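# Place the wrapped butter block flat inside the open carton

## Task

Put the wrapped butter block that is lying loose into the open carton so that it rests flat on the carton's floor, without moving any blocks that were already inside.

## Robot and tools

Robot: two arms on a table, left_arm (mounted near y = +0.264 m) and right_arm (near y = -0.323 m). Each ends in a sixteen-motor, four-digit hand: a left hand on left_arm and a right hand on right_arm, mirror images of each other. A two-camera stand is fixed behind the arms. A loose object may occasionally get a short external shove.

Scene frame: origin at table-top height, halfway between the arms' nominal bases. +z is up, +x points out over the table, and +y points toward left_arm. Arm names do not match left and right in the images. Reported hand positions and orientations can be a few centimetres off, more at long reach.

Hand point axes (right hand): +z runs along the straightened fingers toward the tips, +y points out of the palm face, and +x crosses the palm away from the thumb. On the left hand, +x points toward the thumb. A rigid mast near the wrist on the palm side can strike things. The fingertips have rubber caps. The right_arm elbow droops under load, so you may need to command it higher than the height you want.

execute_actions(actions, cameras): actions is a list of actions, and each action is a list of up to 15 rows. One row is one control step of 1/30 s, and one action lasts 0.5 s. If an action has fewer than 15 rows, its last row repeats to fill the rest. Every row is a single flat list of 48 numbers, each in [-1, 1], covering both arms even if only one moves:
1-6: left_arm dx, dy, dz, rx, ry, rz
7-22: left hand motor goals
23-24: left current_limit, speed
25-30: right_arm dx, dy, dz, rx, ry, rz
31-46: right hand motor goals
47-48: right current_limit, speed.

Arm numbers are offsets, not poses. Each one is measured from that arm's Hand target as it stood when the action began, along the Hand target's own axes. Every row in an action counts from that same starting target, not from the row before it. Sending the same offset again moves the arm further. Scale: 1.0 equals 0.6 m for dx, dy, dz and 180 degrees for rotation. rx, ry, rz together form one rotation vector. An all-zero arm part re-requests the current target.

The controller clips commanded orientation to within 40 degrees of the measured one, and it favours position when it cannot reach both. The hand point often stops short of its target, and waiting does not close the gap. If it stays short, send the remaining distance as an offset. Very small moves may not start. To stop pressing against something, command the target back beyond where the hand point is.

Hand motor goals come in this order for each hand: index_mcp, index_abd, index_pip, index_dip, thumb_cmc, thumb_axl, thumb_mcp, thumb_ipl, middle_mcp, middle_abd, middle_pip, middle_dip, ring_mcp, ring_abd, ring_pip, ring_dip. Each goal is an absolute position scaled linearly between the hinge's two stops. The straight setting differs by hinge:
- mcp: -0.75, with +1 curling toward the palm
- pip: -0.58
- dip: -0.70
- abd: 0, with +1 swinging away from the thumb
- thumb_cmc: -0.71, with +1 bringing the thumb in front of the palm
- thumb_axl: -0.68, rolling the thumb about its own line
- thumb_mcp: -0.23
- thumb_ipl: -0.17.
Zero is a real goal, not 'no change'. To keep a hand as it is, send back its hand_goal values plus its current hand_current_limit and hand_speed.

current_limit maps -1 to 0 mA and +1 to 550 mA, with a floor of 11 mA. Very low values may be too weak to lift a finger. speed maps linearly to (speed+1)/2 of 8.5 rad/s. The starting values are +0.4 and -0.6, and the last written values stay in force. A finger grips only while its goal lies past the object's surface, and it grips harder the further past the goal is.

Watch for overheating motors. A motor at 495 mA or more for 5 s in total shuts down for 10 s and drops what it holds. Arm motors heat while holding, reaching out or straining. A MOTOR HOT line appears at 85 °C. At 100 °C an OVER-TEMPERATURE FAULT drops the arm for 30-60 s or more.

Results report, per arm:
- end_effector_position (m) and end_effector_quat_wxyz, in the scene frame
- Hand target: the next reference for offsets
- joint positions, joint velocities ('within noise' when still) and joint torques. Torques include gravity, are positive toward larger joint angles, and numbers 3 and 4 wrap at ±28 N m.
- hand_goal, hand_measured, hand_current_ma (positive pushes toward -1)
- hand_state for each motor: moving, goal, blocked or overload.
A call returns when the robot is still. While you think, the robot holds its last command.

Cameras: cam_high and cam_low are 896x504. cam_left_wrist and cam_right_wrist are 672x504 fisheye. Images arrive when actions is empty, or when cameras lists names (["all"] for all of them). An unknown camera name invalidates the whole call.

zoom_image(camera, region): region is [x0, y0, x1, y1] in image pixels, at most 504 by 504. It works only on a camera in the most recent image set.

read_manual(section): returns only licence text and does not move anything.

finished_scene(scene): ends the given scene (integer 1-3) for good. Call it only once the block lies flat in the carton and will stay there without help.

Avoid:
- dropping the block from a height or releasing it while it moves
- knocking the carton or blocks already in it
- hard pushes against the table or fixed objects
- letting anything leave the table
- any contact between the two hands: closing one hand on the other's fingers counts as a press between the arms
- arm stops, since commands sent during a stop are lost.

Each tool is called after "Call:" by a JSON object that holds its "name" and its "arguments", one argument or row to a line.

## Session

Call:
{"name": "execute_actions", "arguments": {
  "actions": []
}}

Call:
{"name": "zoom_image", "arguments": {
  "camera": "cam_high",
  "region": [340, 110, 600, 310]
}}

Scene clock: 0.00 s.
left_arm: end_effector_position=(+0.5417, +0.3677, +0.2039) hand_goal=(-0.754, +0.000, -0.576, -0.696, -0.714, -0.678, -0.226, -0.168, -0.754, +0.000, -0.576, -0.696, -0.754, +0.000, -0.576, -0.696) hand_measured=(-0.754, +0.000, -0.576, -0.696, -0.714, -0.678, -0.226, -0.168, -0.754, +0.000, -0.576, -0.696, -0.754, +0.000, -0.576, -0.696) hand_current_ma=(+0, +0, +0, +0, +0, +0, +0, +0, +0, +0, +0, +0, +0, +0, +0, +0) hand_state=(goal, goal, goal, goal, goal, goal, goal, goal, goal, goal, goal, goal, goal, goal, goal, goal) hand_current_limit=0.40 hand_speed=-0.60 end_effector_quat_wxyz=(+0.229, +0.474, +0.617, +0.585) | right_arm: end_effector_position=(+0.3736, -0.3721, +0.1971) hand_goal=(-0.754, +0.000, -0.576, -0.696, -0.714, -0.678, -0.226, -0.168, -0.754, +0.000, -0.576, -0.696, -0.754, +0.000, -0.576, -0.696) hand_measured=(-0.754, +0.000, -0.576, -0.696, -0.714, -0.678, -0.226, -0.168, -0.754, +0.000, -0.576, -0.696, -0.754, +0.000, -0.576, -0.696) hand_current_ma=(+0, +0, +0, +0, +0, +0, +0, +0, +0, +0, +0, +0, +0, +0, +0, +0) hand_state=(goal, goal, goal, goal, goal, goal, goal, goal, goal, goal, goal, goal, goal, goal, goal, goal) hand_current_limit=0.40 hand_speed=-0.60 end_effector_quat_wxyz=(+0.177, +0.706, -0.237, +0.644)
Joint positions: left_arm=[-0.04 1.653 0.609 0.8 -0.509 0.163] | right_arm=[0.418 1.164 0.459 0.508 0.98 1.791]
Joint velocities: within noise
Joint torques (N m): no reading
Heat: left arm: hottest elbow 34 °C; right arm: hottest elbow 34 °C.
Hand target: left_arm +0.5466, +0.3680, +0.2156; +0.236, +0.465, +0.613, +0.594 | right_arm +0.3800, -0.3696, +0.2081; +0.171, +0.696, -0.244, +0.653
camera_calibration:
cam_left_wrist: T_world_to_cam=[[0.126921, -0.555431, -0.82182, 0.275077], [-0.962524, 0.131221, -0.237338, 0.481752], [0.239665, 0.821144, -0.517961, -0.196128], [0, 0, 0, 1]] pos_world=[0.475789, 0.25062, 0.238815]
cam_right_wrist: T_world_to_cam=[[-0.436354, -0.411409, -0.800211, 0.193141], [-0.30187, 0.904738, -0.30054, 0.459608], [0.847626, 0.110418, -0.518978, -0.0466035], [0, 0, 0, 1]] pos_world=[0.262522, -0.331219, 0.268498]

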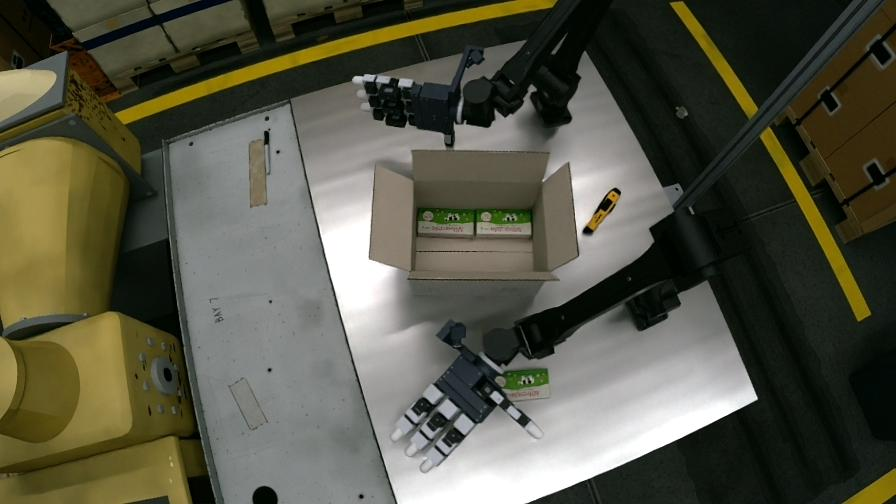

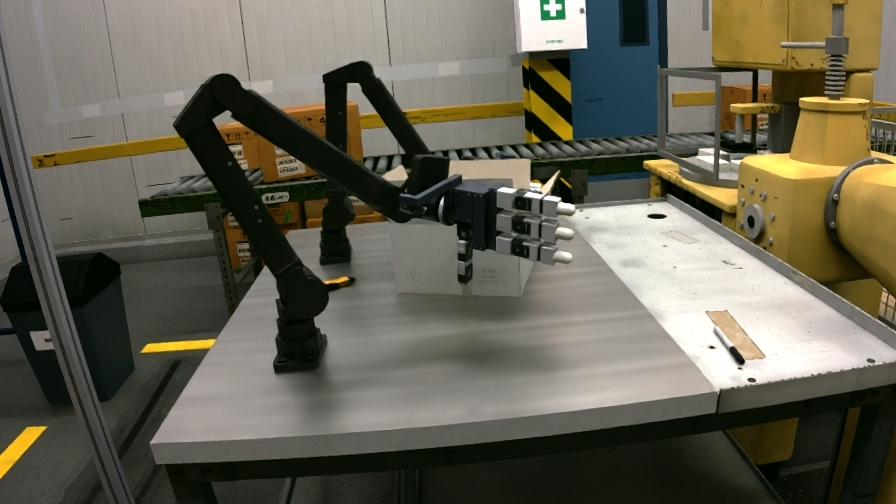

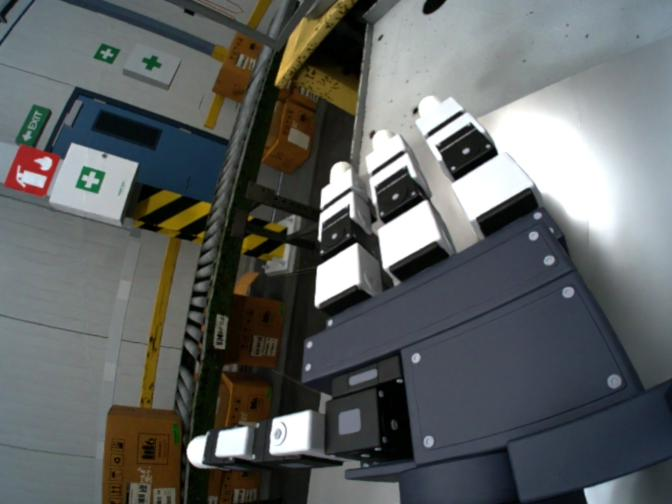

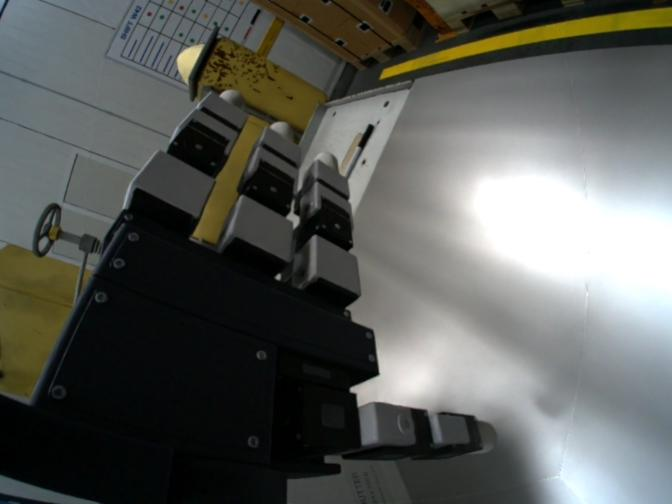

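Scaled by 1.938.

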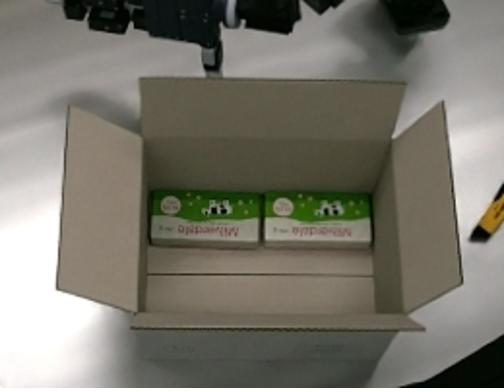

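Call:
{"name": "zoom_image", "arguments": {
  "camera": "cam_high",
  "region": [470, 340, 590, 440]
}}

Scaled by 4.200.

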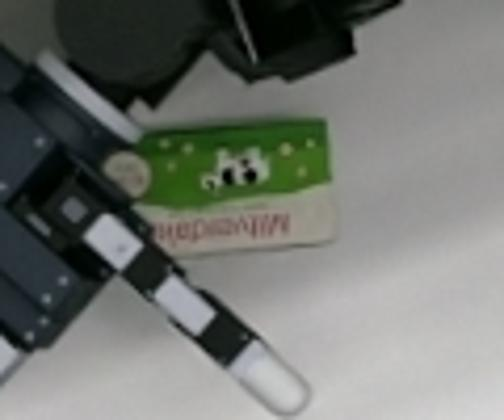

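Call:
{"name": "execute_actions", "arguments": {
  "actions": [
    [[0.088,0.207,-0.117,0.19,-0.117,0.075,-0.75,-0.15,-0.58,-0.7,-0.71,-0.68,-1,-0.17,-0.75,0,0.74,0.17,-0.75,0.15,-0.58,-0.7,0.4,-0.6,0,0,0,0,0,0,-0.75,0,-0.58,-0.7,-0.71,-0.68,-0.23,-0.17,-0.75,0,-0.58,-0.7,-0.75,0,-0.58,-0.7,0.4,-0.6]],
    [[-0.047,-0.147,0.002,0.19,-0.117,0.075,-0.75,-0.15,-0.58,-0.7,-0.71,-0.68,-1,-0.17,-0.75,0,0.74,0.17,-0.75,0.15,-0.58,-0.7,0.4,-0.6,0,0,0,0,0,0,-0.75,0,-0.58,-0.7,-0.71,-0.68,-0.23,-0.17,-0.75,0,-0.58,-0.7,-0.75,0,-0.58,-0.7,0.4,-0.6]]
  ],
  "cameras": ["cam_left_wrist"]
}}

Call:
{"name": "zoom_image", "arguments": {
  "camera": "cam_left_wrist",
  "region": [270, 0, 520, 200]
}}

Scene clock: 61.37 s.
left_arm: end_effector_position=(+0.4155, +0.3414, +0.2728) hand_goal=(-0.750, -0.150, -0.580, -0.700, -0.710, -0.680, -1.000, -0.170, -0.750, +0.000, +0.740, +0.170, -0.750, +0.150, -0.580, -0.700) hand_measured=(-0.752, -0.146, -0.580, -0.698, -0.712, -0.678, -0.996, -0.168, -0.756, +0.000, +0.734, +0.166, -0.752, +0.148, -0.580, -0.698) hand_current_ma=(+0, +1, +0, +0, +0, +1, +2, +1, -2, +0, -3, -1, +0, +0, +0, +1) hand_state=(goal, goal, goal, goal, goal, goal, goal, goal, goal, goal, goal, goal, goal, goal, goal, goal) hand_current_limit=0.40 hand_speed=-0.60 end_effector_quat_wxyz=(-0.002, +0.794, +0.608, -0.007) | right_arm: end_effector_position=(+0.3736, -0.3721, +0.1971) hand_goal=(-0.750, +0.000, -0.580, -0.700, -0.710, -0.680, -0.230, -0.170, -0.750, +0.000, -0.580, -0.700, -0.750, +0.000, -0.580, -0.700) hand_measured=(-0.752, -0.002, -0.578, -0.698, -0.712, -0.678, -0.226, -0.168, -0.752, -0.002, -0.578, -0.698, -0.752, -0.002, -0.578, -0.698) hand_current_ma=(-7, -4, +10, +9, -6, +10, +14, +9, -5, -4, +9, +10, -6, -4, +9, +9) hand_state=(goal, goal, goal, goal, goal, goal, goal, goal, goal, goal, goal, goal, goal, goal, goal, goal) hand_current_limit=0.40 hand_speed=-0.60 end_effector_quat_wxyz=(+0.177, +0.706, -0.237, +0.644)
Joint positions: left_arm=[0.169 1.24 1.268 -1.613 0.002 0.495] | right_arm=[0.418 1.164 0.459 0.508 0.98 1.791]
Joint torques (N m): left_arm=[0.38 -6.71 12.94 0.13 -0.26 0.27] | right_arm=[-0.67 -2.84 10.51 2.21 0.15 0.04]
Heat: left arm: hottest elbow 41 °C; right arm: hottest elbow 42 °C.
Hand target: left_arm +0.4306, +0.3445, +0.2997; -0.001, +0.802, +0.597, +0.001 | right_arm +0.3800, -0.3696, +0.2081; +0.171, +0.696, -0.244, +0.653
Off the commanded pose: left_arm 0.031 m, 2 deg | right_arm 0.013 m, 2 deg.
camera_calibration:
cam_left_wrist: T_world_to_cam=[[-0.830308, -0.557082, 0.0157835, 0.502842], [-0.39357, 0.606181, 0.69112, -0.271786], [-0.394578, 0.567631, -0.722567, 0.297338], [0, 0, 0, 1]] pos_world=[0.42787, 0.276097, 0.394747]
Images, in order (width x height): cam_left_wrist 672x504.

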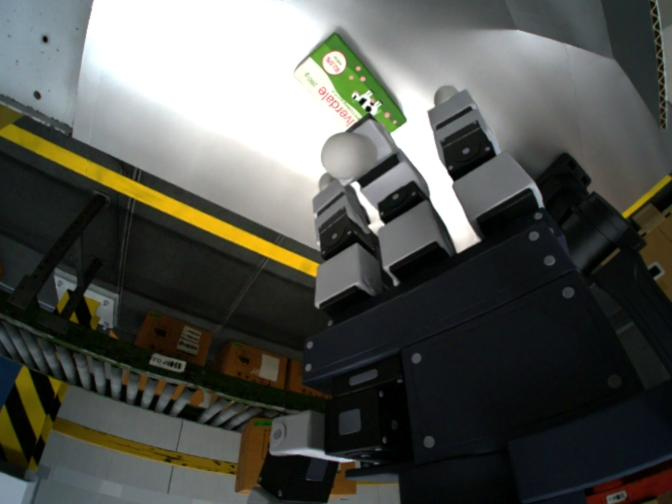

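Scaled by 2.016 from the camera's 672x504 image, which has a finer 960x720 frame.

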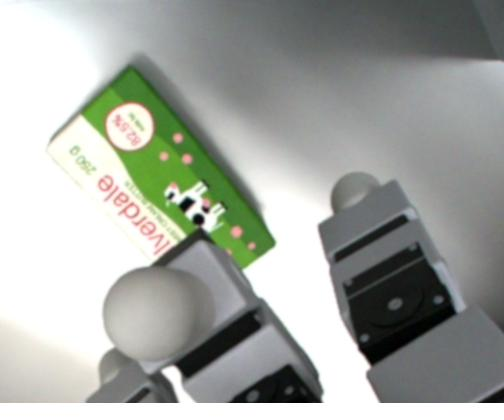

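Call:
{"name": "execute_actions", "arguments": {
  "actions": [
    [[0.008,0.004,0.216,0,0,0,-0.75,-0.15,-0.58,-0.7,-0.71,-0.68,-1,-0.17,-0.75,0,0.74,0.17,-0.75,0.15,-0.58,-0.7,0.4,-0.6,0,0,0,0,0,0,-0.75,0,-0.58,-0.7,-0.71,-0.68,-0.23,-0.17,-0.75,0,-0.58,-0.7,-0.75,0,-0.58,-0.7,0.4,-0.6]]
  ],
  "cameras": ["cam_left_wrist"]
}}

Call:
{"name": "zoom_image", "arguments": {
  "camera": "cam_left_wrist",
  "region": [270, 0, 520, 200]
}}

Scene clock: 79.40 s.
left_arm: end_effector_position=(+0.4289, +0.3453, +0.1647) hand_goal=(-0.750, -0.150, -0.580, -0.700, -0.710, -0.680, -1.000, -0.170, -0.750, +0.000, +0.740, +0.170, -0.750, +0.150, -0.580, -0.700) hand_measured=(-0.750, -0.146, -0.580, -0.698, -0.712, -0.678, -0.996, -0.168, -0.752, +0.000, +0.734, +0.168, -0.750, +0.148, -0.580, -0.698) hand_current_ma=(+0, +1, +0, +0, +0, +1, +2, +1, -1, +0, -2, -1, +0, +0, +0, +1) hand_state=(goal, goal, goal, goal, goal, goal, goal, goal, goal, goal, goal, goal, goal, goal, goal, goal) hand_current_limit=0.40 hand_speed=-0.60 end_effector_quat_wxyz=(-0.007, +0.798, +0.602, -0.012) | right_arm: end_effector_position=(+0.3736, -0.3721, +0.1971) hand_goal=(-0.750, +0.000, -0.580, -0.700, -0.710, -0.680, -0.230, -0.170, -0.750, +0.000, -0.580, -0.700, -0.750, +0.000, -0.580, -0.700) hand_measured=(-0.752, -0.002, -0.578, -0.698, -0.712, -0.678, -0.226, -0.168, -0.752, -0.002, -0.578, -0.698, -0.752, -0.002, -0.578, -0.698) hand_current_ma=(-7, -4, +10, +9, -6, +10, +14, +9, -5, -4, +9, +10, -6, -4, +9, +9) hand_state=(goal, goal, goal, goal, goal, goal, goal, goal, goal, goal, goal, goal, goal, goal, goal, goal) hand_current_limit=0.40 hand_speed=-0.60 end_effector_quat_wxyz=(+0.177, +0.706, -0.237, +0.644)
Joint positions: left_arm=[0.173 1.32 1.056 -1.334 -0.002 0.514] | right_arm=[0.418 1.164 0.459 0.508 0.98 1.791]
Joint torques (N m): left_arm=[0.73 -8.82 8.47 0.99 -0.26 0.26] | right_arm=[-1.03 -3.25 10.47 2.18 0.15 0.05]
Heat: left arm: hottest elbow 44 °C; right arm: hottest elbow 43 °C.
Hand target: left_arm +0.4344, +0.3486, +0.1704; -0.001, +0.802, +0.597, +0.001 | right_arm +0.3800, -0.3696, +0.2081; +0.171, +0.696, -0.244, +0.653
Off the commanded pose: left_arm 0.008 m, 2 deg | right_arm 0.013 m, 2 deg.
camera_calibration:
cam_left_wrist: T_world_to_cam=[[-0.838349, -0.544482, 0.026667, 0.515158], [-0.374847, 0.611296, 0.696999, -0.204943], [-0.395805, 0.574332, -0.716576, 0.219549], [0, 0, 0, 1]] pos_world=[0.441959, 0.27968, 0.286431]
Images, in order (width x height): cam_left_wrist 672x504.

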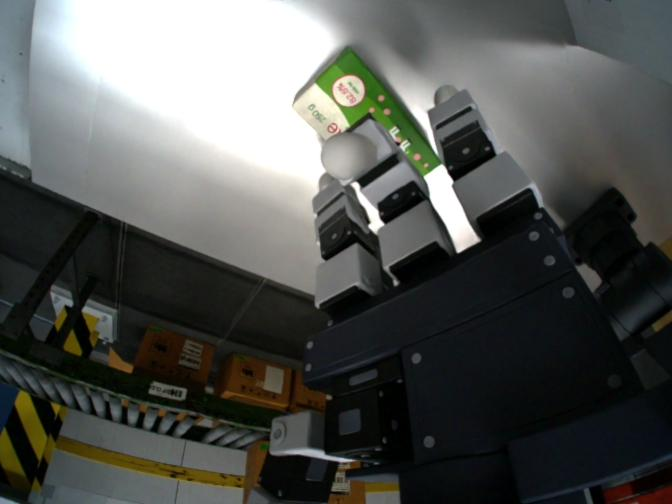

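Scaled by 2.016 from the camera's 672x504 image, which has a finer 960x720 frame.

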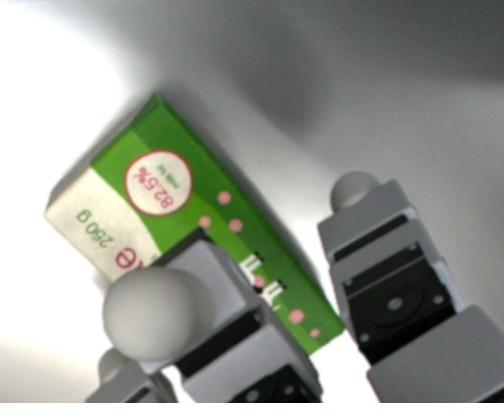

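Call:
{"name": "execute_actions", "arguments": {
  "actions": [
    [[0,0,0.06,0,0,0,-0.75,-0.15,-0.58,-0.7,-0.71,-0.68,-1,-0.17,-0.75,0,0.74,0.17,-0.75,0.15,-0.58,-0.7,0.4,-0.6,0,0,0,0,0,0,-0.75,0,-0.58,-0.7,-0.71,-0.68,-0.23,-0.17,-0.75,0,-0.58,-0.7,-0.75,0,-0.58,-0.7,0.4,-0.6]]
  ],
  "cameras": ["cam_left_wrist"]
}}

Call:
{"name": "zoom_image", "arguments": {
  "camera": "cam_left_wrist",
  "region": [270, 0, 520, 200]
}}

Scene clock: 119.90 s.
left_arm: end_effector_position=(+0.4327, +0.3463, +0.1389) hand_goal=(-0.750, -0.150, -0.580, -0.700, -0.710, -0.680, -1.000, -0.170, -0.750, +0.000, +0.740, +0.170, -0.750, +0.150, -0.580, -0.700) hand_measured=(-0.750, -0.146, -0.580, -0.698, -0.712, -0.678, -0.996, -0.168, -0.752, +0.000, +0.734, +0.168, -0.750, +0.148, -0.580, -0.698) hand_current_ma=(+0, +1, +0, +0, +0, +1, +2, +1, -1, +0, -2, -1, +0, +0, +0, +1) hand_state=(goal, goal, goal, goal, goal, goal, goal, goal, goal, goal, goal, goal, goal, goal, goal, goal) hand_current_limit=0.40 hand_speed=-0.60 end_effector_quat_wxyz=(-0.002, +0.799, +0.602, -0.001) | right_arm: end_effector_position=(+0.3736, -0.3721, +0.1971) hand_goal=(-0.750, +0.000, -0.580, -0.700, -0.710, -0.680, -0.230, -0.170, -0.750, +0.000, -0.580, -0.700, -0.750, +0.000, -0.580, -0.700) hand_measured=(-0.752, -0.002, -0.578, -0.698, -0.712, -0.678, -0.226, -0.168, -0.752, -0.002, -0.578, -0.698, -0.752, -0.002, -0.578, -0.698) hand_current_ma=(-7, -4, +10, +9, -6, +10, +14, +9, -5, -4, +9, +10, -6, -4, +9, +9) hand_state=(goal, goal, goal, goal, goal, goal, goal, goal, goal, goal, goal, goal, goal, goal, goal, goal) hand_current_limit=0.40 hand_speed=-0.60 end_effector_quat_wxyz=(+0.177, +0.706, -0.237, +0.644)
Joint positions: left_arm=[0.173 1.338 0.997 -1.232 -0.002 0.515] | right_arm=[0.418 1.164 0.459 0.508 0.98 1.791]
Joint torques (N m): left_arm=[0.79 -7.71 7.66 1.09 -0.22 0.27] | right_arm=[-0.73 -2.9 10.56 2.22 0.15 0.06]
Heat: left arm: hottest elbow 43 °C; right arm: hottest elbow 45 °C.
Hand target: left_arm +0.4343, +0.3486, +0.1343; -0.001, +0.802, +0.597, +0.001 | right_arm +0.3800, -0.3696, +0.2081; +0.171, +0.696, -0.244, +0.653
Off the commanded pose: left_arm 0.005 m, 1 deg | right_arm 0.013 m, 2 deg.
camera_calibration:
cam_left_wrist: T_world_to_cam=[[-0.839286, -0.543673, 0.004221, 0.522876], [-0.390259, 0.607825, 0.691554, -0.177427], [-0.378545, 0.578765, -0.722312, 0.19376], [0, 0, 0, 1]] pos_world=[0.442948, 0.279977, 0.260449]
Images, in order (width x height): cam_left_wrist 672x504.

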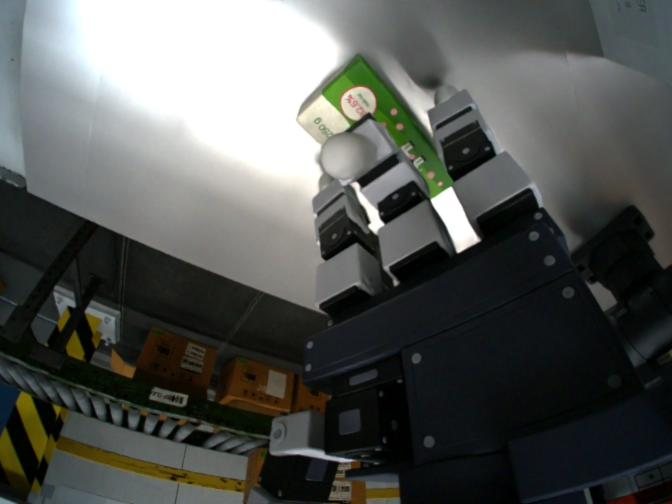

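Scaled by 2.016 from the camera's 672x504 image, which has a finer 960x720 frame.

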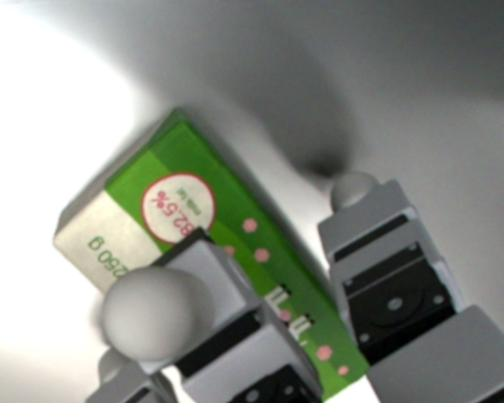

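Call:
{"name": "execute_actions", "arguments": {
  "actions": [
    [[0,0,0,0,0,0,-0.75,0.3,-0.58,-0.7,-0.71,-0.68,-1,-0.17,-0.75,0,0.74,0.17,-0.75,-0.3,-0.58,-0.7,0.72,-0.8,0,0,0,0,0,0,-0.75,0,-0.58,-0.7,-0.71,-0.68,-0.23,-0.17,-0.75,0,-0.58,-0.7,-0.75,0,-0.58,-0.7,0.4,-0.6]],
    [[0,0,-0.08,0,0,0,-0.75,0.3,-0.58,-0.7,-0.71,-0.68,-1,-0.17,-0.75,0,0.74,0.17,-0.75,-0.3,-0.58,-0.7,0.72,-0.8,0,0,0,0,0,0,-0.75,0,-0.58,-0.7,-0.71,-0.68,-0.23,-0.17,-0.75,0,-0.58,-0.7,-0.75,0,-0.58,-0.7,0.4,-0.6]],
    [[0,0,-0.08,0,0,0,-0.75,0.3,-0.58,-0.7,-0.71,-0.68,-1,-0.17,-0.75,0,0.74,0.17,-0.75,-0.3,-0.58,-0.7,0.72,-0.8,0,0,0,0,0,0,-0.75,0,-0.58,-0.7,-0.71,-0.68,-0.23,-0.17,-0.75,0,-0.58,-0.7,-0.75,0,-0.58,-0.7,0.4,-0.6]]
  ],
  "cameras": ["cam_left_wrist"]
}}

Call:
{"name": "zoom_image", "arguments": {
  "camera": "cam_left_wrist",
  "region": [270, 0, 520, 200]
}}

Scene clock: 140.70 s.
left_arm: end_effector_position=(+0.4151, +0.3436, +0.1967) hand_goal=(-0.750, +0.300, -0.580, -0.700, -0.710, -0.680, -1.000, -0.170, -0.750, +0.000, +0.740, +0.170, -0.750, -0.300, -0.580, -0.700) hand_measured=(-0.744, +0.024, -0.576, -0.698, -0.712, -0.678, -0.996, -0.168, -0.752, +0.000, +0.734, +0.168, -0.750, -0.044, -0.580, -0.698) hand_current_ma=(+3, -473, +1, +0, +0, +1, +2, +1, +0, +0, -2, -1, +0, +473, +0, +0) hand_state=(goal, blocked, goal, goal, goal, goal, goal, goal, goal, goal, goal, goal, goal, blocked, goal, goal) hand_current_limit=0.72 hand_speed=-0.80 end_effector_quat_wxyz=(-0.015, +0.798, +0.602, -0.028) | right_arm: end_effector_position=(+0.3736, -0.3721, +0.1971) hand_goal=(-0.750, +0.000, -0.580, -0.700, -0.710, -0.680, -0.230, -0.170, -0.750, +0.000, -0.580, -0.700, -0.750, +0.000, -0.580, -0.700) hand_measured=(-0.752, -0.002, -0.578, -0.698, -0.712, -0.678, -0.226, -0.168, -0.752, -0.002, -0.578, -0.698, -0.752, -0.002, -0.578, -0.698) hand_current_ma=(-7, -4, +10, +9, -6, +10, +14, +9, -5, -4, +9, +10, -6, -4, +9, +9) hand_state=(goal, goal, goal, goal, goal, goal, goal, goal, goal, goal, goal, goal, goal, goal, goal, goal) hand_current_limit=0.40 hand_speed=-0.60 end_effector_quat_wxyz=(+0.177, +0.706, -0.237, +0.644)
Joint positions: left_arm=[0.175 1.288 1.12 -1.467 -0.006 0.515] | right_arm=[0.418 1.164 0.459 0.508 0.98 1.791]
Joint torques (N m): left_arm=[0.67 -8.59 13.23 -0.09 -0.11 0.27] | right_arm=[-0.67 -3.25 10.62 2.19 0.18 0.03]
Heat: left arm: hottest elbow 46 °C; right arm: hottest elbow 45 °C.
Hand target: left_arm +0.4342, +0.3485, +0.2301; -0.001, +0.802, +0.597, +0.001 | right_arm +0.3800, -0.3696, +0.2081; +0.171, +0.696, -0.244, +0.653
Off the commanded pose: left_arm 0.039 m, 4 deg | right_arm 0.013 m, 2 deg.
camera_calibration:
cam_left_wrist: T_world_to_cam=[[-0.836167, -0.545099, 0.060759, 0.49445], [-0.349535, 0.614967, 0.706853, -0.24503], [-0.422669, 0.56981, -0.704747, 0.248373], [0, 0, 0, 1]] pos_world=[0.432775, 0.278684, 0.318198]
Images, in order (width x height): cam_left_wrist 672x504.

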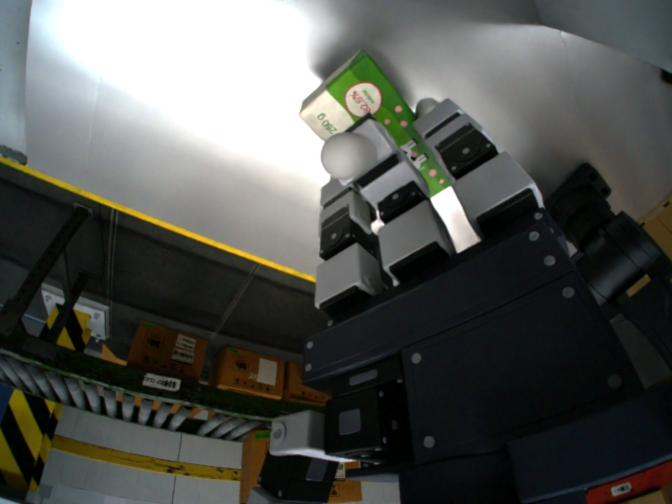

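Scaled by 2.016 from the camera's 672x504 image, which has a finer 960x720 frame.

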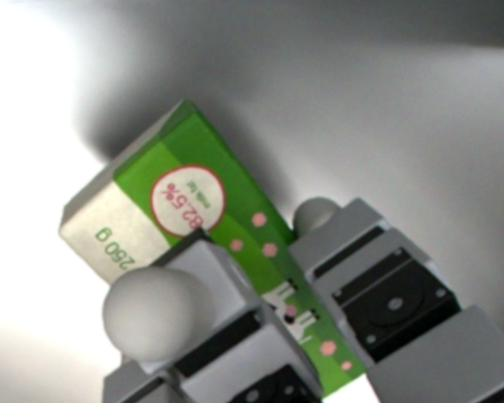

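Call:
{"name": "execute_actions", "arguments": {
  "actions": [
    [[0,-0.068,-0.2,-0.111,0,0,-0.75,0.3,-0.58,-0.7,-0.71,-0.68,-1,-0.17,-0.75,0,0.74,0.17,-0.75,-0.3,-0.58,-0.7,0.72,-0.8,0,0,0,0,0,0,-0.75,0,-0.58,-0.7,-0.71,-0.68,-0.23,-0.17,-0.75,0,-0.58,-0.7,-0.75,0,-0.58,-0.7,0.4,-0.6]],
    [[0,0.12,-0.329,-0.111,0,0,-0.75,0.3,-0.58,-0.7,-0.71,-0.68,-1,-0.17,-0.75,0,0.74,0.17,-0.75,-0.3,-0.58,-0.7,0.72,-0.8,0,0,0,0,0,0,-0.75,0,-0.58,-0.7,-0.71,-0.68,-0.23,-0.17,-0.75,0,-0.58,-0.7,-0.75,0,-0.58,-0.7,0.4,-0.6]],
    [[-0.16,-0.005,-0.004,0,0,0,-0.75,0.3,-0.58,-0.7,-0.71,-0.68,-1,-0.17,-0.75,0,0.74,0.17,-0.75,-0.3,-0.58,-0.7,0.72,-0.8,0,0,0,0,0,0,-0.75,0,-0.58,-0.7,-0.71,-0.68,-0.23,-0.17,-0.75,0,-0.58,-0.7,-0.75,0,-0.58,-0.7,0.4,-0.6]],
    [[-0.16,-0.005,-0.004,0,0,0,-0.75,0.3,-0.58,-0.7,-0.71,-0.68,-1,-0.17,-0.75,0,0.74,0.17,-0.75,-0.3,-0.58,-0.7,0.72,-0.8,0,0,0,0,0,0,-0.75,0,-0.58,-0.7,-0.71,-0.68,-0.23,-0.17,-0.75,0,-0.58,-0.7,-0.75,0,-0.58,-0.7,0.4,-0.6]],
    [[-0.16,-0.005,-0.004,0,0,0,-0.75,0.3,-0.58,-0.7,-0.71,-0.68,-1,-0.17,-0.75,0,0.74,0.17,-0.75,-0.3,-0.58,-0.7,0.72,-0.8,0,0,0,0,0,0,-0.75,0,-0.58,-0.7,-0.71,-0.68,-0.23,-0.17,-0.75,0,-0.58,-0.7,-0.75,0,-0.58,-0.7,0.4,-0.6]]
  ],
  "cameras": ["cam_left_wrist","cam_high"]
}}

Call:
{"name": "zoom_image", "arguments": {
  "camera": "cam_left_wrist",
  "region": [200, 0, 550, 260]
}}

Scene clock: 177.40 s.
left_arm: end_effector_position=(+0.3054, +0.0825, +0.5351) hand_goal=(-0.750, +0.300, -0.580, -0.700, -0.710, -0.680, -1.000, -0.170, -0.750, +0.000, +0.740, +0.170, -0.750, -0.300, -0.580, -0.700) hand_measured=(-0.776, +0.026, -0.594, -0.704, -0.712, -0.678, -0.998, -0.168, -0.756, +0.000, +0.736, +0.168, -0.778, -0.050, -0.594, -0.706) hand_current_ma=(-31, -473, -9, -2, -1, +0, +1, +1, -2, +0, -1, -1, -31, +473, -10, -3) hand_state=(blocked, blocked, goal, goal, goal, goal, goal, goal, goal, goal, goal, goal, blocked, blocked, goal, goal) hand_current_limit=0.72 hand_speed=-0.80 end_effector_quat_wxyz=(+0.251, +0.768, +0.555, +0.197) | right_arm: end_effector_position=(+0.3736, -0.3721, +0.1971) hand_goal=(-0.750, +0.000, -0.580, -0.700, -0.710, -0.680, -0.230, -0.170, -0.750, +0.000, -0.580, -0.700, -0.750, +0.000, -0.580, -0.700) hand_measured=(-0.752, -0.002, -0.578, -0.698, -0.712, -0.678, -0.226, -0.168, -0.752, -0.002, -0.578, -0.698, -0.752, -0.002, -0.578, -0.698) hand_current_ma=(-7, -4, +10, +9, -6, +10, +14, +9, -5, -4, +9, +10, -6, -4, +9, +9) hand_state=(goal, goal, goal, goal, goal, goal, goal, goal, goal, goal, goal, goal, goal, goal, goal, goal) hand_current_limit=0.40 hand_speed=-0.60 end_effector_quat_wxyz=(+0.177, +0.706, -0.237, +0.644)
Joint positions: left_arm=[-0.893 0.92 1.504 -1.579 -0.322 -0.416] | right_arm=[0.418 1.164 0.459 0.508 0.98 1.791]
Joint torques (N m): left_arm=[-0.56 -3.25 10.96 1.52 -0.93 -0.01] | right_arm=[-0.97 -3.31 10.56 2.3 0.13 0.05]
Heat: left arm: hottest elbow 58 °C; right arm: hottest elbow 46 °C.
Hand target: left_arm +0.3017, +0.0870, +0.5596; +0.273, +0.754, +0.561, +0.205 | right_arm +0.3800, -0.3696, +0.2081; +0.171, +0.696, -0.244, +0.653
Off the commanded pose: left_arm 0.025 m, 3 deg | right_arm 0.013 m, 2 deg.
camera_calibration:
cam_left_wrist: T_world_to_cam=[[-0.726823, -0.548947, -0.412778, 0.460161], [-0.666234, 0.709556, 0.229483, -0.0177523], [0.166915, 0.4418, -0.881449, 0.514291], [0, 0, 0, 1]] pos_world=[0.236785, 0.0379865, 0.647339]
Images, in order (width x height): cam_high 896x504, cam_left_wrist 672x504.

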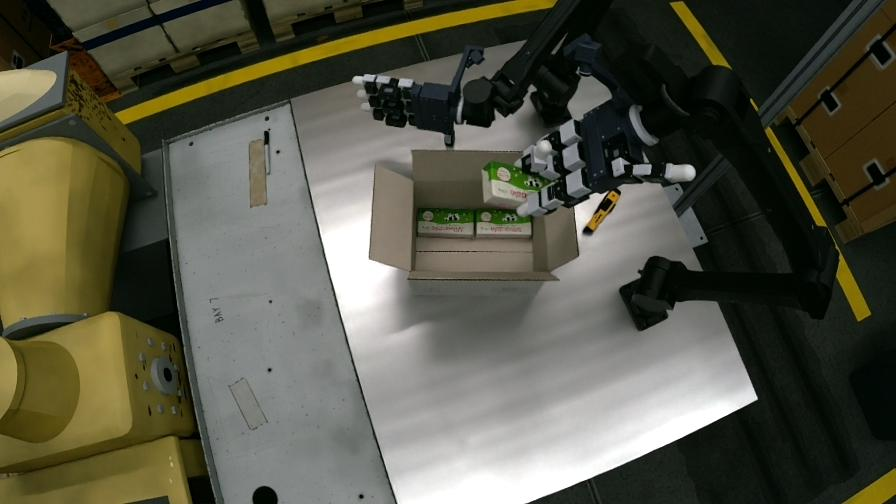

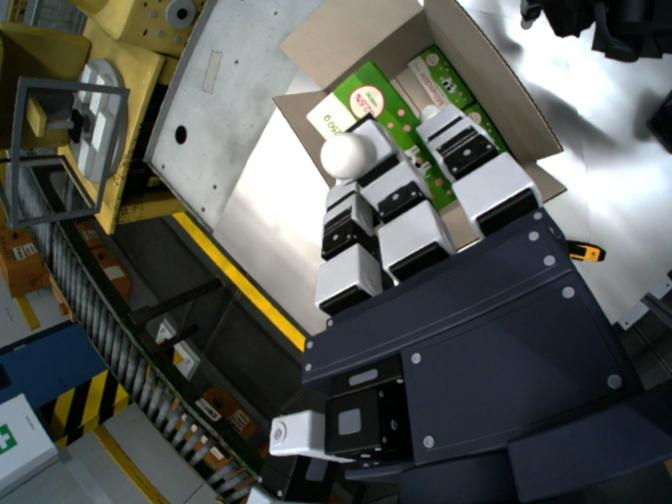

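Scaled by 1.440 from the camera's 672x504 image, which has a finer 960x720 frame.

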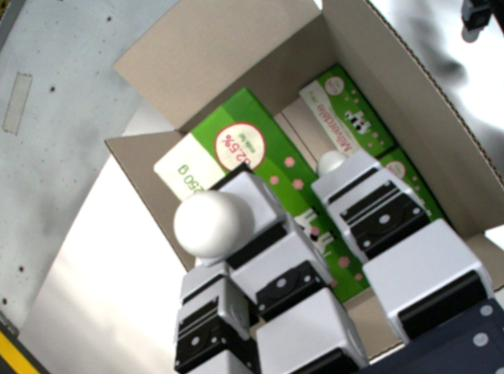

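Call:
{"name": "execute_actions", "arguments": {
  "actions": [
    [[-0.009,-0.059,0.189,0.111,-0.005,0.006,-0.75,0.3,-0.58,-0.7,-0.71,-0.68,-1,-0.17,-0.75,0,0.74,0.17,-0.75,-0.3,-0.58,-0.7,0.72,-0.8,0,0,0,0,0,0,-0.75,0,-0.58,-0.7,-0.71,-0.68,-0.23,-0.17,-0.75,0,-0.58,-0.7,-0.75,0,-0.58,-0.7,0.4,-0.6]],
    [[0,-0.023,0.187,0.067,0,0,-0.75,0.3,-0.58,-0.7,-0.71,-0.68,-1,-0.17,-0.75,0,0.74,0.17,-0.75,-0.3,-0.58,-0.7,0.72,-0.8,0,0,0,0,0,0,-0.75,0,-0.58,-0.7,-0.71,-0.68,-0.23,-0.17,-0.75,0,-0.58,-0.7,-0.75,0,-0.58,-0.7,0.4,-0.6]],
    [[0.001,0.006,0.203,0.031,0,0,-0.75,0.3,-0.58,-0.7,-0.71,-0.68,-1,-0.17,-0.75,0,0.74,0.17,-0.75,-0.3,-0.58,-0.7,0.72,-0.8,0,0,0,0,0,0,-0.75,0,-0.58,-0.7,-0.71,-0.68,-0.23,-0.17,-0.75,0,-0.58,-0.7,-0.75,0,-0.58,-0.7,0.4,-0.6]]
  ],
  "cameras": ["cam_left_wrist","cam_high"]
}}

Call:
{"name": "zoom_image", "arguments": {
  "camera": "cam_left_wrist",
  "region": [200, 0, 550, 260]
}}

Call:
{"name": "zoom_image", "arguments": {
  "camera": "cam_high",
  "region": [360, 130, 600, 310]
}}

Scene clock: 224.90 s.
left_arm: end_effector_position=(+0.3784, +0.0583, +0.2013) hand_goal=(-0.750, +0.300, -0.580, -0.700, -0.710, -0.680, -1.000, -0.170, -0.750, +0.000, +0.740, +0.170, -0.750, -0.300, -0.580, -0.700) hand_measured=(-0.744, +0.026, -0.576, -0.698, -0.712, -0.678, -0.998, -0.168, -0.754, +0.000, +0.736, +0.168, -0.752, -0.050, -0.582, -0.702) hand_current_ma=(+3, -473, +1, +0, +0, +0, +1, +1, -1, +0, -1, -1, +0, +473, +0, +0) hand_state=(goal, blocked, goal, goal, goal, goal, goal, goal, goal, goal, goal, goal, goal, blocked, goal, goal) hand_current_limit=0.72 hand_speed=-0.80 end_effector_quat_wxyz=(-0.009, +0.806, +0.592, +0.001) | right_arm: end_effector_position=(+0.3736, -0.3721, +0.1971) hand_goal=(-0.750, +0.000, -0.580, -0.700, -0.710, -0.680, -0.230, -0.170, -0.750, +0.000, -0.580, -0.700, -0.750, +0.000, -0.580, -0.700) hand_measured=(-0.752, -0.002, -0.578, -0.698, -0.712, -0.678, -0.226, -0.168, -0.752, -0.002, -0.578, -0.698, -0.752, -0.002, -0.578, -0.698) hand_current_ma=(-7, -4, +10, +9, -6, +10, +14, +9, -5, -4, +9, +10, -6, -4, +9, +9) hand_state=(goal, goal, goal, goal, goal, goal, goal, goal, goal, goal, goal, goal, goal, goal, goal, goal) hand_current_limit=0.40 hand_speed=-0.60 end_effector_quat_wxyz=(+0.177, +0.706, -0.237, +0.644)
Joint positions: left_arm=[-0.665 1.299 1.131 -1.42 -0.009 -0.299] | right_arm=[0.418 1.164 0.459 0.508 0.98 1.791]
Joint torques (N m): left_arm=[0.79 -9.99 9.73 0.92 -0.1 0.26] | right_arm=[-0.56 -3.14 10.45 2.17 0.18 0.04]
Heat: left arm: hottest elbow 52 °C; right arm: hottest elbow 46 °C.
Hand target: left_arm +0.3873, +0.0549, +0.2196; +0.017, +0.809, +0.587, +0.011 | right_arm +0.3800, -0.3696, +0.2081; +0.171, +0.696, -0.244, +0.653
Off the commanded pose: left_arm 0.021 m, 3 deg | right_arm 0.013 m, 2 deg.
camera_calibration:
cam_left_wrist: T_world_to_cam=[[-0.851904, -0.523698, 0.000922493, 0.324708], [-0.372129, 0.606583, 0.702551, -0.0758158], [-0.368484, 0.598162, -0.711633, 0.377809], [0, 0, 0, 1]] pos_world=[0.387623, -0.00995412, 0.321827]
Images, in order (width x height): cam_high 896x504, cam_left_wrist 672x504.

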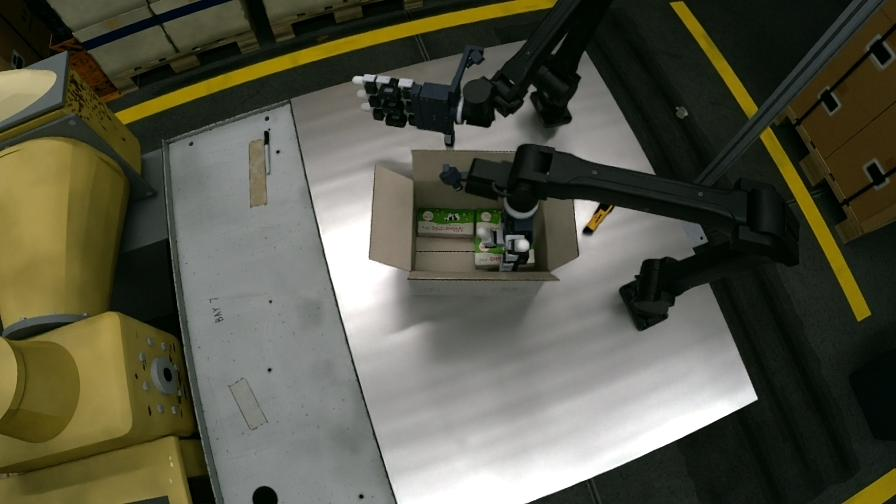

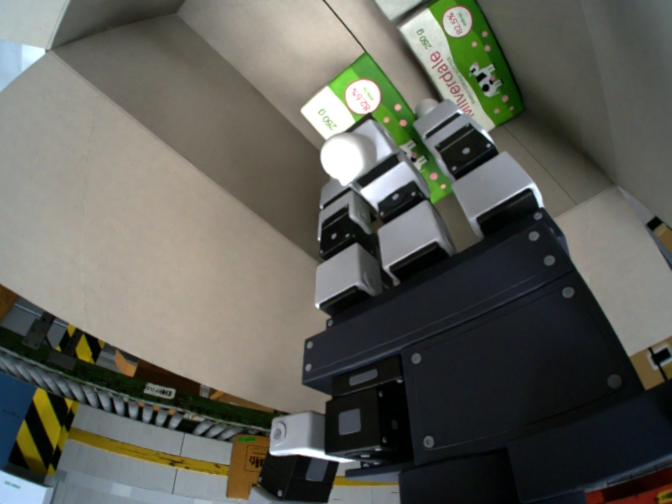

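Scaled by 1.440 from the camera's 672x504 image, which has a finer 960x720 frame.

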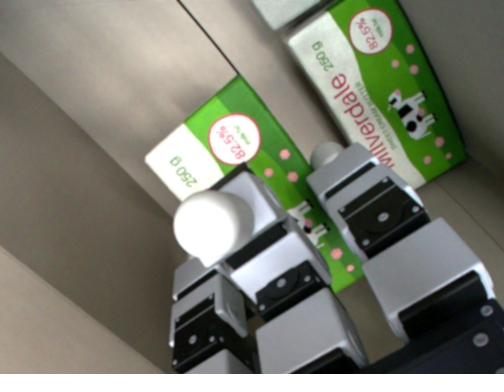

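Scaled by 2.100.

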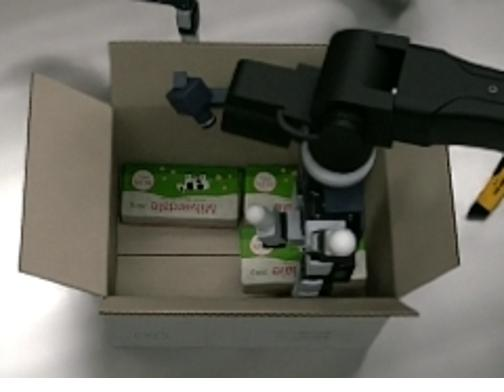

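Call:
{"name": "execute_actions", "arguments": {
  "actions": [
    [[0,0,0.067,0,0,0,-0.75,0.3,-0.58,-0.7,-0.71,-0.68,-1,-0.17,-0.75,0,0.74,0.17,-0.75,-0.3,-0.58,-0.7,0.72,-0.8,0,0,0,0,0,0,-0.75,0,-0.58,-0.7,-0.71,-0.68,-0.23,-0.17,-0.75,0,-0.58,-0.7,-0.75,0,-0.58,-0.7,0.4,-0.6]],
    [[0,-0.002,0.03,0,0,0,-0.75,0.3,-0.58,-0.7,-0.71,-0.68,-1,-0.17,-0.75,0,0.74,0.17,-0.75,-0.3,-0.58,-0.7,0.6,-0.8,0,0,0,0,0,0,-0.75,0,-0.58,-0.7,-0.71,-0.68,-0.23,-0.17,-0.75,0,-0.58,-0.7,-0.75,0,-0.58,-0.7,0.4,-0.6]]
  ],
  "cameras": ["cam_left_wrist"]
}}

Call:
{"name": "zoom_image", "arguments": {
  "camera": "cam_left_wrist",
  "region": [200, 0, 550, 260]
}}

Scene clock: 246.00 s.
left_arm: end_effector_position=(+0.3821, +0.0561, +0.1573) hand_goal=(-0.750, +0.300, -0.580, -0.700, -0.710, -0.680, -1.000, -0.170, -0.750, +0.000, +0.740, +0.170, -0.750, -0.300, -0.580, -0.700) hand_measured=(-0.744, +0.026, -0.576, -0.698, -0.712, -0.678, -0.998, -0.168, -0.754, +0.000, +0.736, +0.168, -0.752, -0.050, -0.580, -0.700) hand_current_ma=(+3, -440, +1, +0, +0, +0, +1, +1, -1, +0, -1, -1, +0, +440, +0, +0) hand_state=(goal, blocked, goal, goal, goal, goal, goal, goal, goal, goal, goal, goal, goal, blocked, goal, goal) hand_current_limit=0.60 hand_speed=-0.80 end_effector_quat_wxyz=(+0.006, +0.805, +0.593, +0.007) | right_arm: end_effector_position=(+0.3736, -0.3721, +0.1971) hand_goal=(-0.750, +0.000, -0.580, -0.700, -0.710, -0.680, -0.230, -0.170, -0.750, +0.000, -0.580, -0.700, -0.750, +0.000, -0.580, -0.700) hand_measured=(-0.752, -0.002, -0.578, -0.698, -0.712, -0.678, -0.226, -0.168, -0.752, -0.002, -0.578, -0.698, -0.752, -0.002, -0.578, -0.698) hand_current_ma=(-7, -4, +10, +9, -6, +10, +14, +9, -5, -4, +9, +10, -6, -4, +9, +9) hand_state=(goal, goal, goal, goal, goal, goal, goal, goal, goal, goal, goal, goal, goal, goal, goal, goal) hand_current_limit=0.40 hand_speed=-0.60 end_effector_quat_wxyz=(+0.177, +0.706, -0.237, +0.644)
Joint positions: left_arm=[-0.664 1.318 1.023 -1.26 -0.009 -0.299] | right_arm=[0.418 1.164 0.459 0.508 0.98 1.791]
Joint torques (N m): left_arm=[1.03 -8.47 8.51 1.02 -0.09 0.27] | right_arm=[-1.08 -3.08 10.52 2.14 0.13 0.05]
Heat: left arm: hottest elbow 53 °C; right arm: hottest elbow 46 °C.
Hand target: left_arm +0.3884, +0.0543, +0.1614; +0.017, +0.809, +0.587, +0.011 | right_arm +0.3800, -0.3696, +0.2081; +0.171, +0.696, -0.244, +0.653
Off the commanded pose: left_arm 0.008 m, 2 deg | right_arm 0.013 m, 2 deg.
camera_calibration:
cam_left_wrist: T_world_to_cam=[[-0.851337, -0.524472, -0.0123897, 0.328658], [-0.39135, 0.619168, 0.680791, -0.0320832], [-0.349385, 0.584432, -0.732373, 0.345946], [0, 0, 0, 1]] pos_world=[0.388112, -0.00994492, 0.279276]
Images, in order (width x height): cam_left_wrist 672x504.

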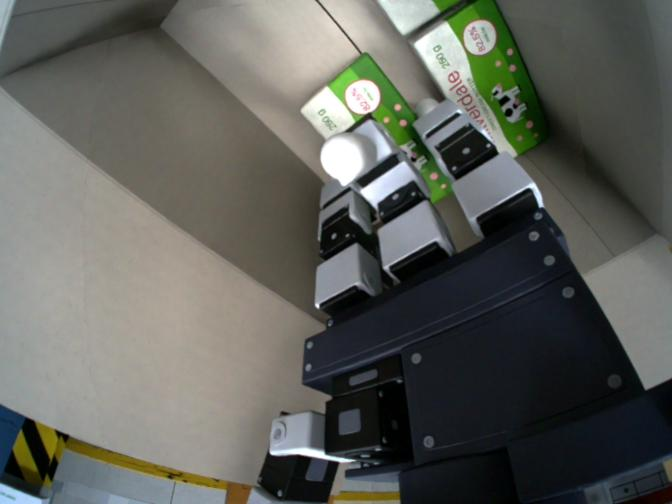

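Scaled by 1.440 from the camera's 672x504 image, which has a finer 960x720 frame.

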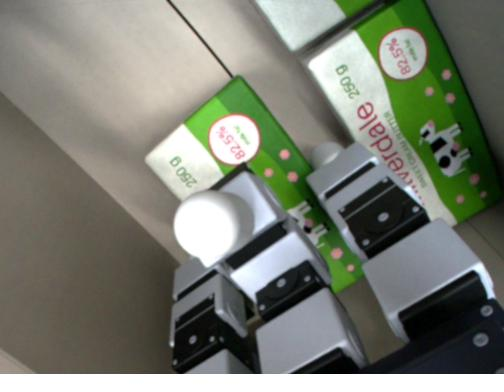

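Call:
{"name": "execute_actions", "arguments": {
  "actions": [
    [[0,0,0.022,0,0,0,-0.75,0.3,-0.58,-0.7,-0.71,-0.68,-1,-0.17,-0.75,0,0.74,0.17,-0.75,-0.3,-0.58,-0.7,0.5,-0.8,0,0,0,0,0,0,-0.75,0,-0.58,-0.7,-0.71,-0.68,-0.23,-0.17,-0.75,0,-0.58,-0.7,-0.75,0,-0.58,-0.7,0.4,-0.6]],
    [[0,0,0.02,0,0,0,-0.75,0.3,-0.58,-0.7,-0.71,-0.68,-1,-0.17,-0.75,0,0.74,0.17,-0.75,-0.3,-0.58,-0.7,0.4,-0.8,0,0,0,0,0,0,-0.75,0,-0.58,-0.7,-0.71,-0.68,-0.23,-0.17,-0.75,0,-0.58,-0.7,-0.75,0,-0.58,-0.7,0.4,-0.6]]
  ],
  "cameras": ["cam_left_wrist"]
}}

Call:
{"name": "zoom_image", "arguments": {
  "camera": "cam_left_wrist",
  "region": [200, 0, 550, 260]
}}

Scene clock: 257.80 s.
left_arm: end_effector_position=(+0.3852, +0.0543, +0.1455) hand_goal=(-0.750, +0.300, -0.580, -0.700, -0.710, -0.680, -1.000, -0.170, -0.750, +0.000, +0.740, +0.170, -0.750, -0.300, -0.580, -0.700) hand_measured=(-0.758, +0.026, -0.584, -0.700, -0.712, -0.678, -0.998, -0.168, -0.754, +0.000, +0.736, +0.168, -0.766, -0.050, -0.590, -0.704) hand_current_ma=(-5, -385, -1, +0, +0, +0, +1, +1, -1, +0, -1, -1, -14, +385, -5, -1) hand_state=(goal, blocked, goal, goal, goal, goal, goal, goal, goal, goal, goal, goal, goal, blocked, goal, goal) hand_current_limit=0.40 hand_speed=-0.80 end_effector_quat_wxyz=(+0.014, +0.806, +0.592, +0.009) | right_arm: end_effector_position=(+0.3736, -0.3721, +0.1971) hand_goal=(-0.750, +0.000, -0.580, -0.700, -0.710, -0.680, -0.230, -0.170, -0.750, +0.000, -0.580, -0.700, -0.750, +0.000, -0.580, -0.700) hand_measured=(-0.752, -0.002, -0.578, -0.698, -0.712, -0.678, -0.226, -0.168, -0.752, -0.002, -0.578, -0.698, -0.752, -0.002, -0.578, -0.698) hand_current_ma=(-7, -4, +10, +9, -6, +10, +14, +9, -5, -4, +9, +10, -6, -4, +9, +9) hand_state=(goal, goal, goal, goal, goal, goal, goal, goal, goal, goal, goal, goal, goal, goal, goal, goal) hand_current_limit=0.40 hand_speed=-0.60 end_effector_quat_wxyz=(+0.177, +0.706, -0.237, +0.644)
Joint positions: left_arm=[-0.663 1.328 0.996 -1.206 -0.009 -0.298] | right_arm=[0.418 1.164 0.459 0.508 0.98 1.791]
Joint torques (N m): left_arm=[0.79 -7.24 6.94 1.7 -0.08 0.27] | right_arm=[-0.62 -2.84 10.52 2.15 0.16 0.01]
Heat: left arm: hottest elbow 51 °C; right arm: hottest elbow 46 °C.
Hand target: left_arm +0.3894, +0.0539, +0.1363; +0.017, +0.809, +0.587, +0.011 | right_arm +0.3800, -0.3696, +0.2081; +0.171, +0.696, -0.244, +0.653
Off the commanded pose: left_arm 0.010 m, 1 deg | right_arm 0.013 m, 2 deg.
camera_calibration:
cam_left_wrist: T_world_to_cam=[[-0.851546, -0.52393, -0.019137, 0.331238], [-0.400092, 0.625815, 0.669539, -0.0170737], [-0.338815, 0.5778, -0.742531, 0.337265], [0, 0, 0, 1]] pos_world=[0.389504, -0.0106412, 0.2682]
Images, in order (width x height): cam_left_wrist 672x504.

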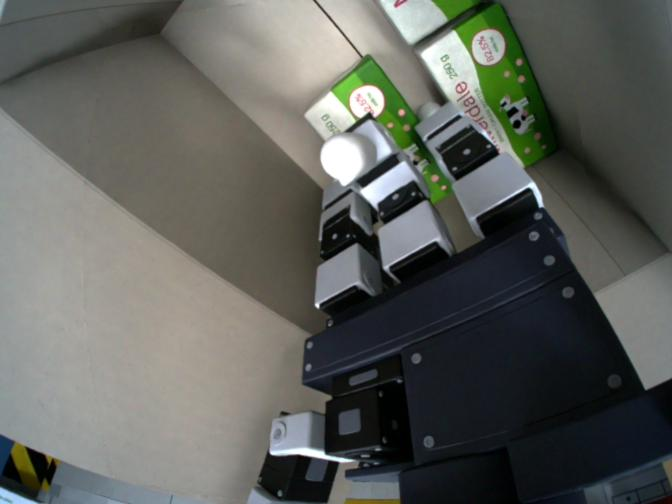

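Scaled by 1.440 from the camera's 672x504 image, which has a finer 960x720 frame.

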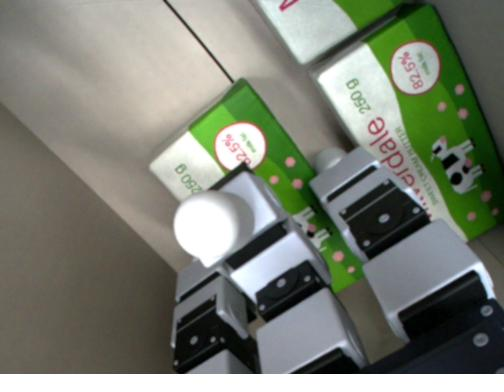

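Call:
{"name": "execute_actions", "arguments": {
  "actions": [
    [[0,0,-0.008,0,0,0,-0.75,-0.06,-0.58,-0.7,-0.71,-0.68,-1,-0.17,-0.75,0,0.74,0.17,-0.75,0.01,-0.58,-0.7,0.4,-0.9,0,0,0,0,0,0,-0.75,0,-0.58,-0.7,-0.71,-0.68,-0.23,-0.17,-0.75,0,-0.58,-0.7,-0.75,0,-0.58,-0.7,0.4,-0.6]],
    [[0,0,-0.1,0,0,0,-0.75,-0.07,-0.58,-0.7,-0.71,-0.68,-1,-0.17,-0.75,0,0.74,0.17,-0.75,0.01,-0.58,-0.7,0.4,-0.9,0,0,0,0,0,0,-0.75,0,-0.58,-0.7,-0.71,-0.68,-0.23,-0.17,-0.75,0,-0.58,-0.7,-0.75,0,-0.58,-0.7,0.4,-0.6]]
  ],
  "cameras": ["cam_left_wrist"]
}}

Call:
{"name": "zoom_image", "arguments": {
  "camera": "cam_left_wrist",
  "region": [200, 0, 550, 260]
}}

Scene clock: 271.93 s.
left_arm: end_effector_position=(+0.3709, +0.0638, +0.1744) hand_goal=(-0.750, -0.070, -0.580, -0.700, -0.710, -0.680, -1.000, -0.170, -0.750, +0.000, +0.740, +0.170, -0.750, +0.010, -0.580, -0.700) hand_measured=(-0.750, -0.066, -0.582, -0.700, -0.712, -0.678, -0.998, -0.168, -0.752, +0.000, +0.736, +0.168, -0.748, +0.014, -0.580, -0.702) hand_current_ma=(+0, +1, +0, +0, +0, +0, +1, +1, -1, +0, -1, -1, +1, +1, +0, +0) hand_state=(goal, goal, goal, goal, goal, goal, goal, goal, goal, goal, goal, goal, goal, goal, goal, goal) hand_current_limit=0.40 hand_speed=-0.90 end_effector_quat_wxyz=(-0.007, +0.806, +0.592, +0.001) | right_arm: end_effector_position=(+0.3736, -0.3721, +0.1971) hand_goal=(-0.750, +0.000, -0.580, -0.700, -0.710, -0.680, -0.230, -0.170, -0.750, +0.000, -0.580, -0.700, -0.750, +0.000, -0.580, -0.700) hand_measured=(-0.752, -0.002, -0.578, -0.698, -0.712, -0.678, -0.226, -0.168, -0.752, -0.002, -0.578, -0.698, -0.752, -0.002, -0.578, -0.698) hand_current_ma=(-7, -4, +10, +9, -6, +10, +14, +9, -5, -4, +9, +10, -6, -4, +9, +9) hand_state=(goal, goal, goal, goal, goal, goal, goal, goal, goal, goal, goal, goal, goal, goal, goal, goal) hand_current_limit=0.40 hand_speed=-0.60 end_effector_quat_wxyz=(+0.177, +0.706, -0.237, +0.644)
Joint positions: left_arm=[-0.663 1.286 1.047 -1.344 -0.007 -0.298] | right_arm=[0.418 1.164 0.459 0.508 0.98 1.791]
Joint torques (N m): left_arm=[0.5 -8.12 12.22 0.13 -0.15 0.26] | right_arm=[-0.73 -3.02 10.54 2.18 0.16 0.04]
Heat: left arm: hottest elbow 50 °C; right arm: hottest elbow 46 °C.
Hand target: left_arm +0.3869, +0.0549, +0.2010; +0.017, +0.809, +0.587, +0.011 | right_arm +0.3800, -0.3696, +0.2081; +0.171, +0.696, -0.244, +0.653
Off the commanded pose: left_arm 0.032 m, 3 deg | right_arm 0.013 m, 2 deg.
camera_calibration:
cam_left_wrist: T_world_to_cam=[[-0.851906, -0.523695, 0.000772315, 0.321255], [-0.37372, 0.60897, 0.699635, -0.0619721], [-0.366865, 0.595734, -0.7145, 0.352727], [0, 0, 0, 1]] pos_world=[0.379922, -0.00415266, 0.295133]
Images, in order (width x height): cam_left_wrist 672x504.

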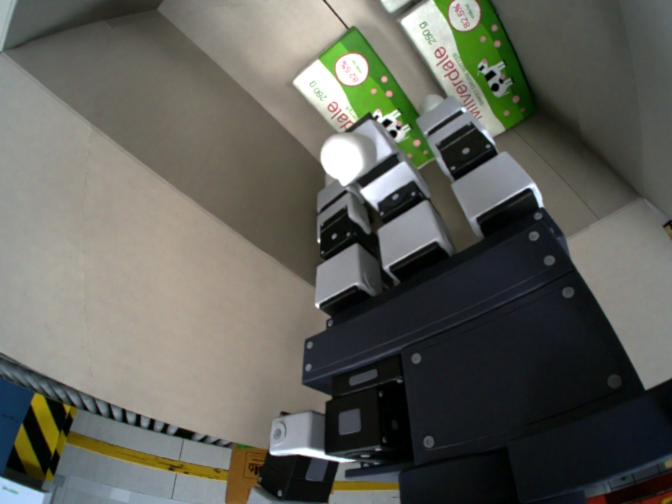

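Scaled by 1.440 from the camera's 672x504 image, which has a finer 960x720 frame.

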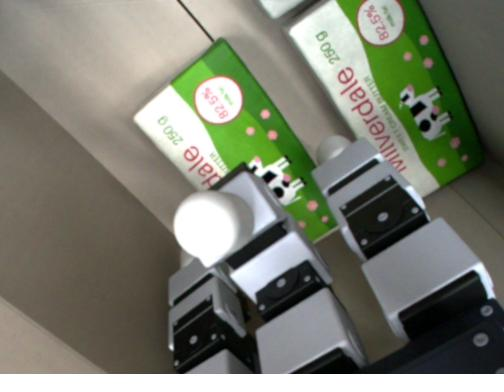

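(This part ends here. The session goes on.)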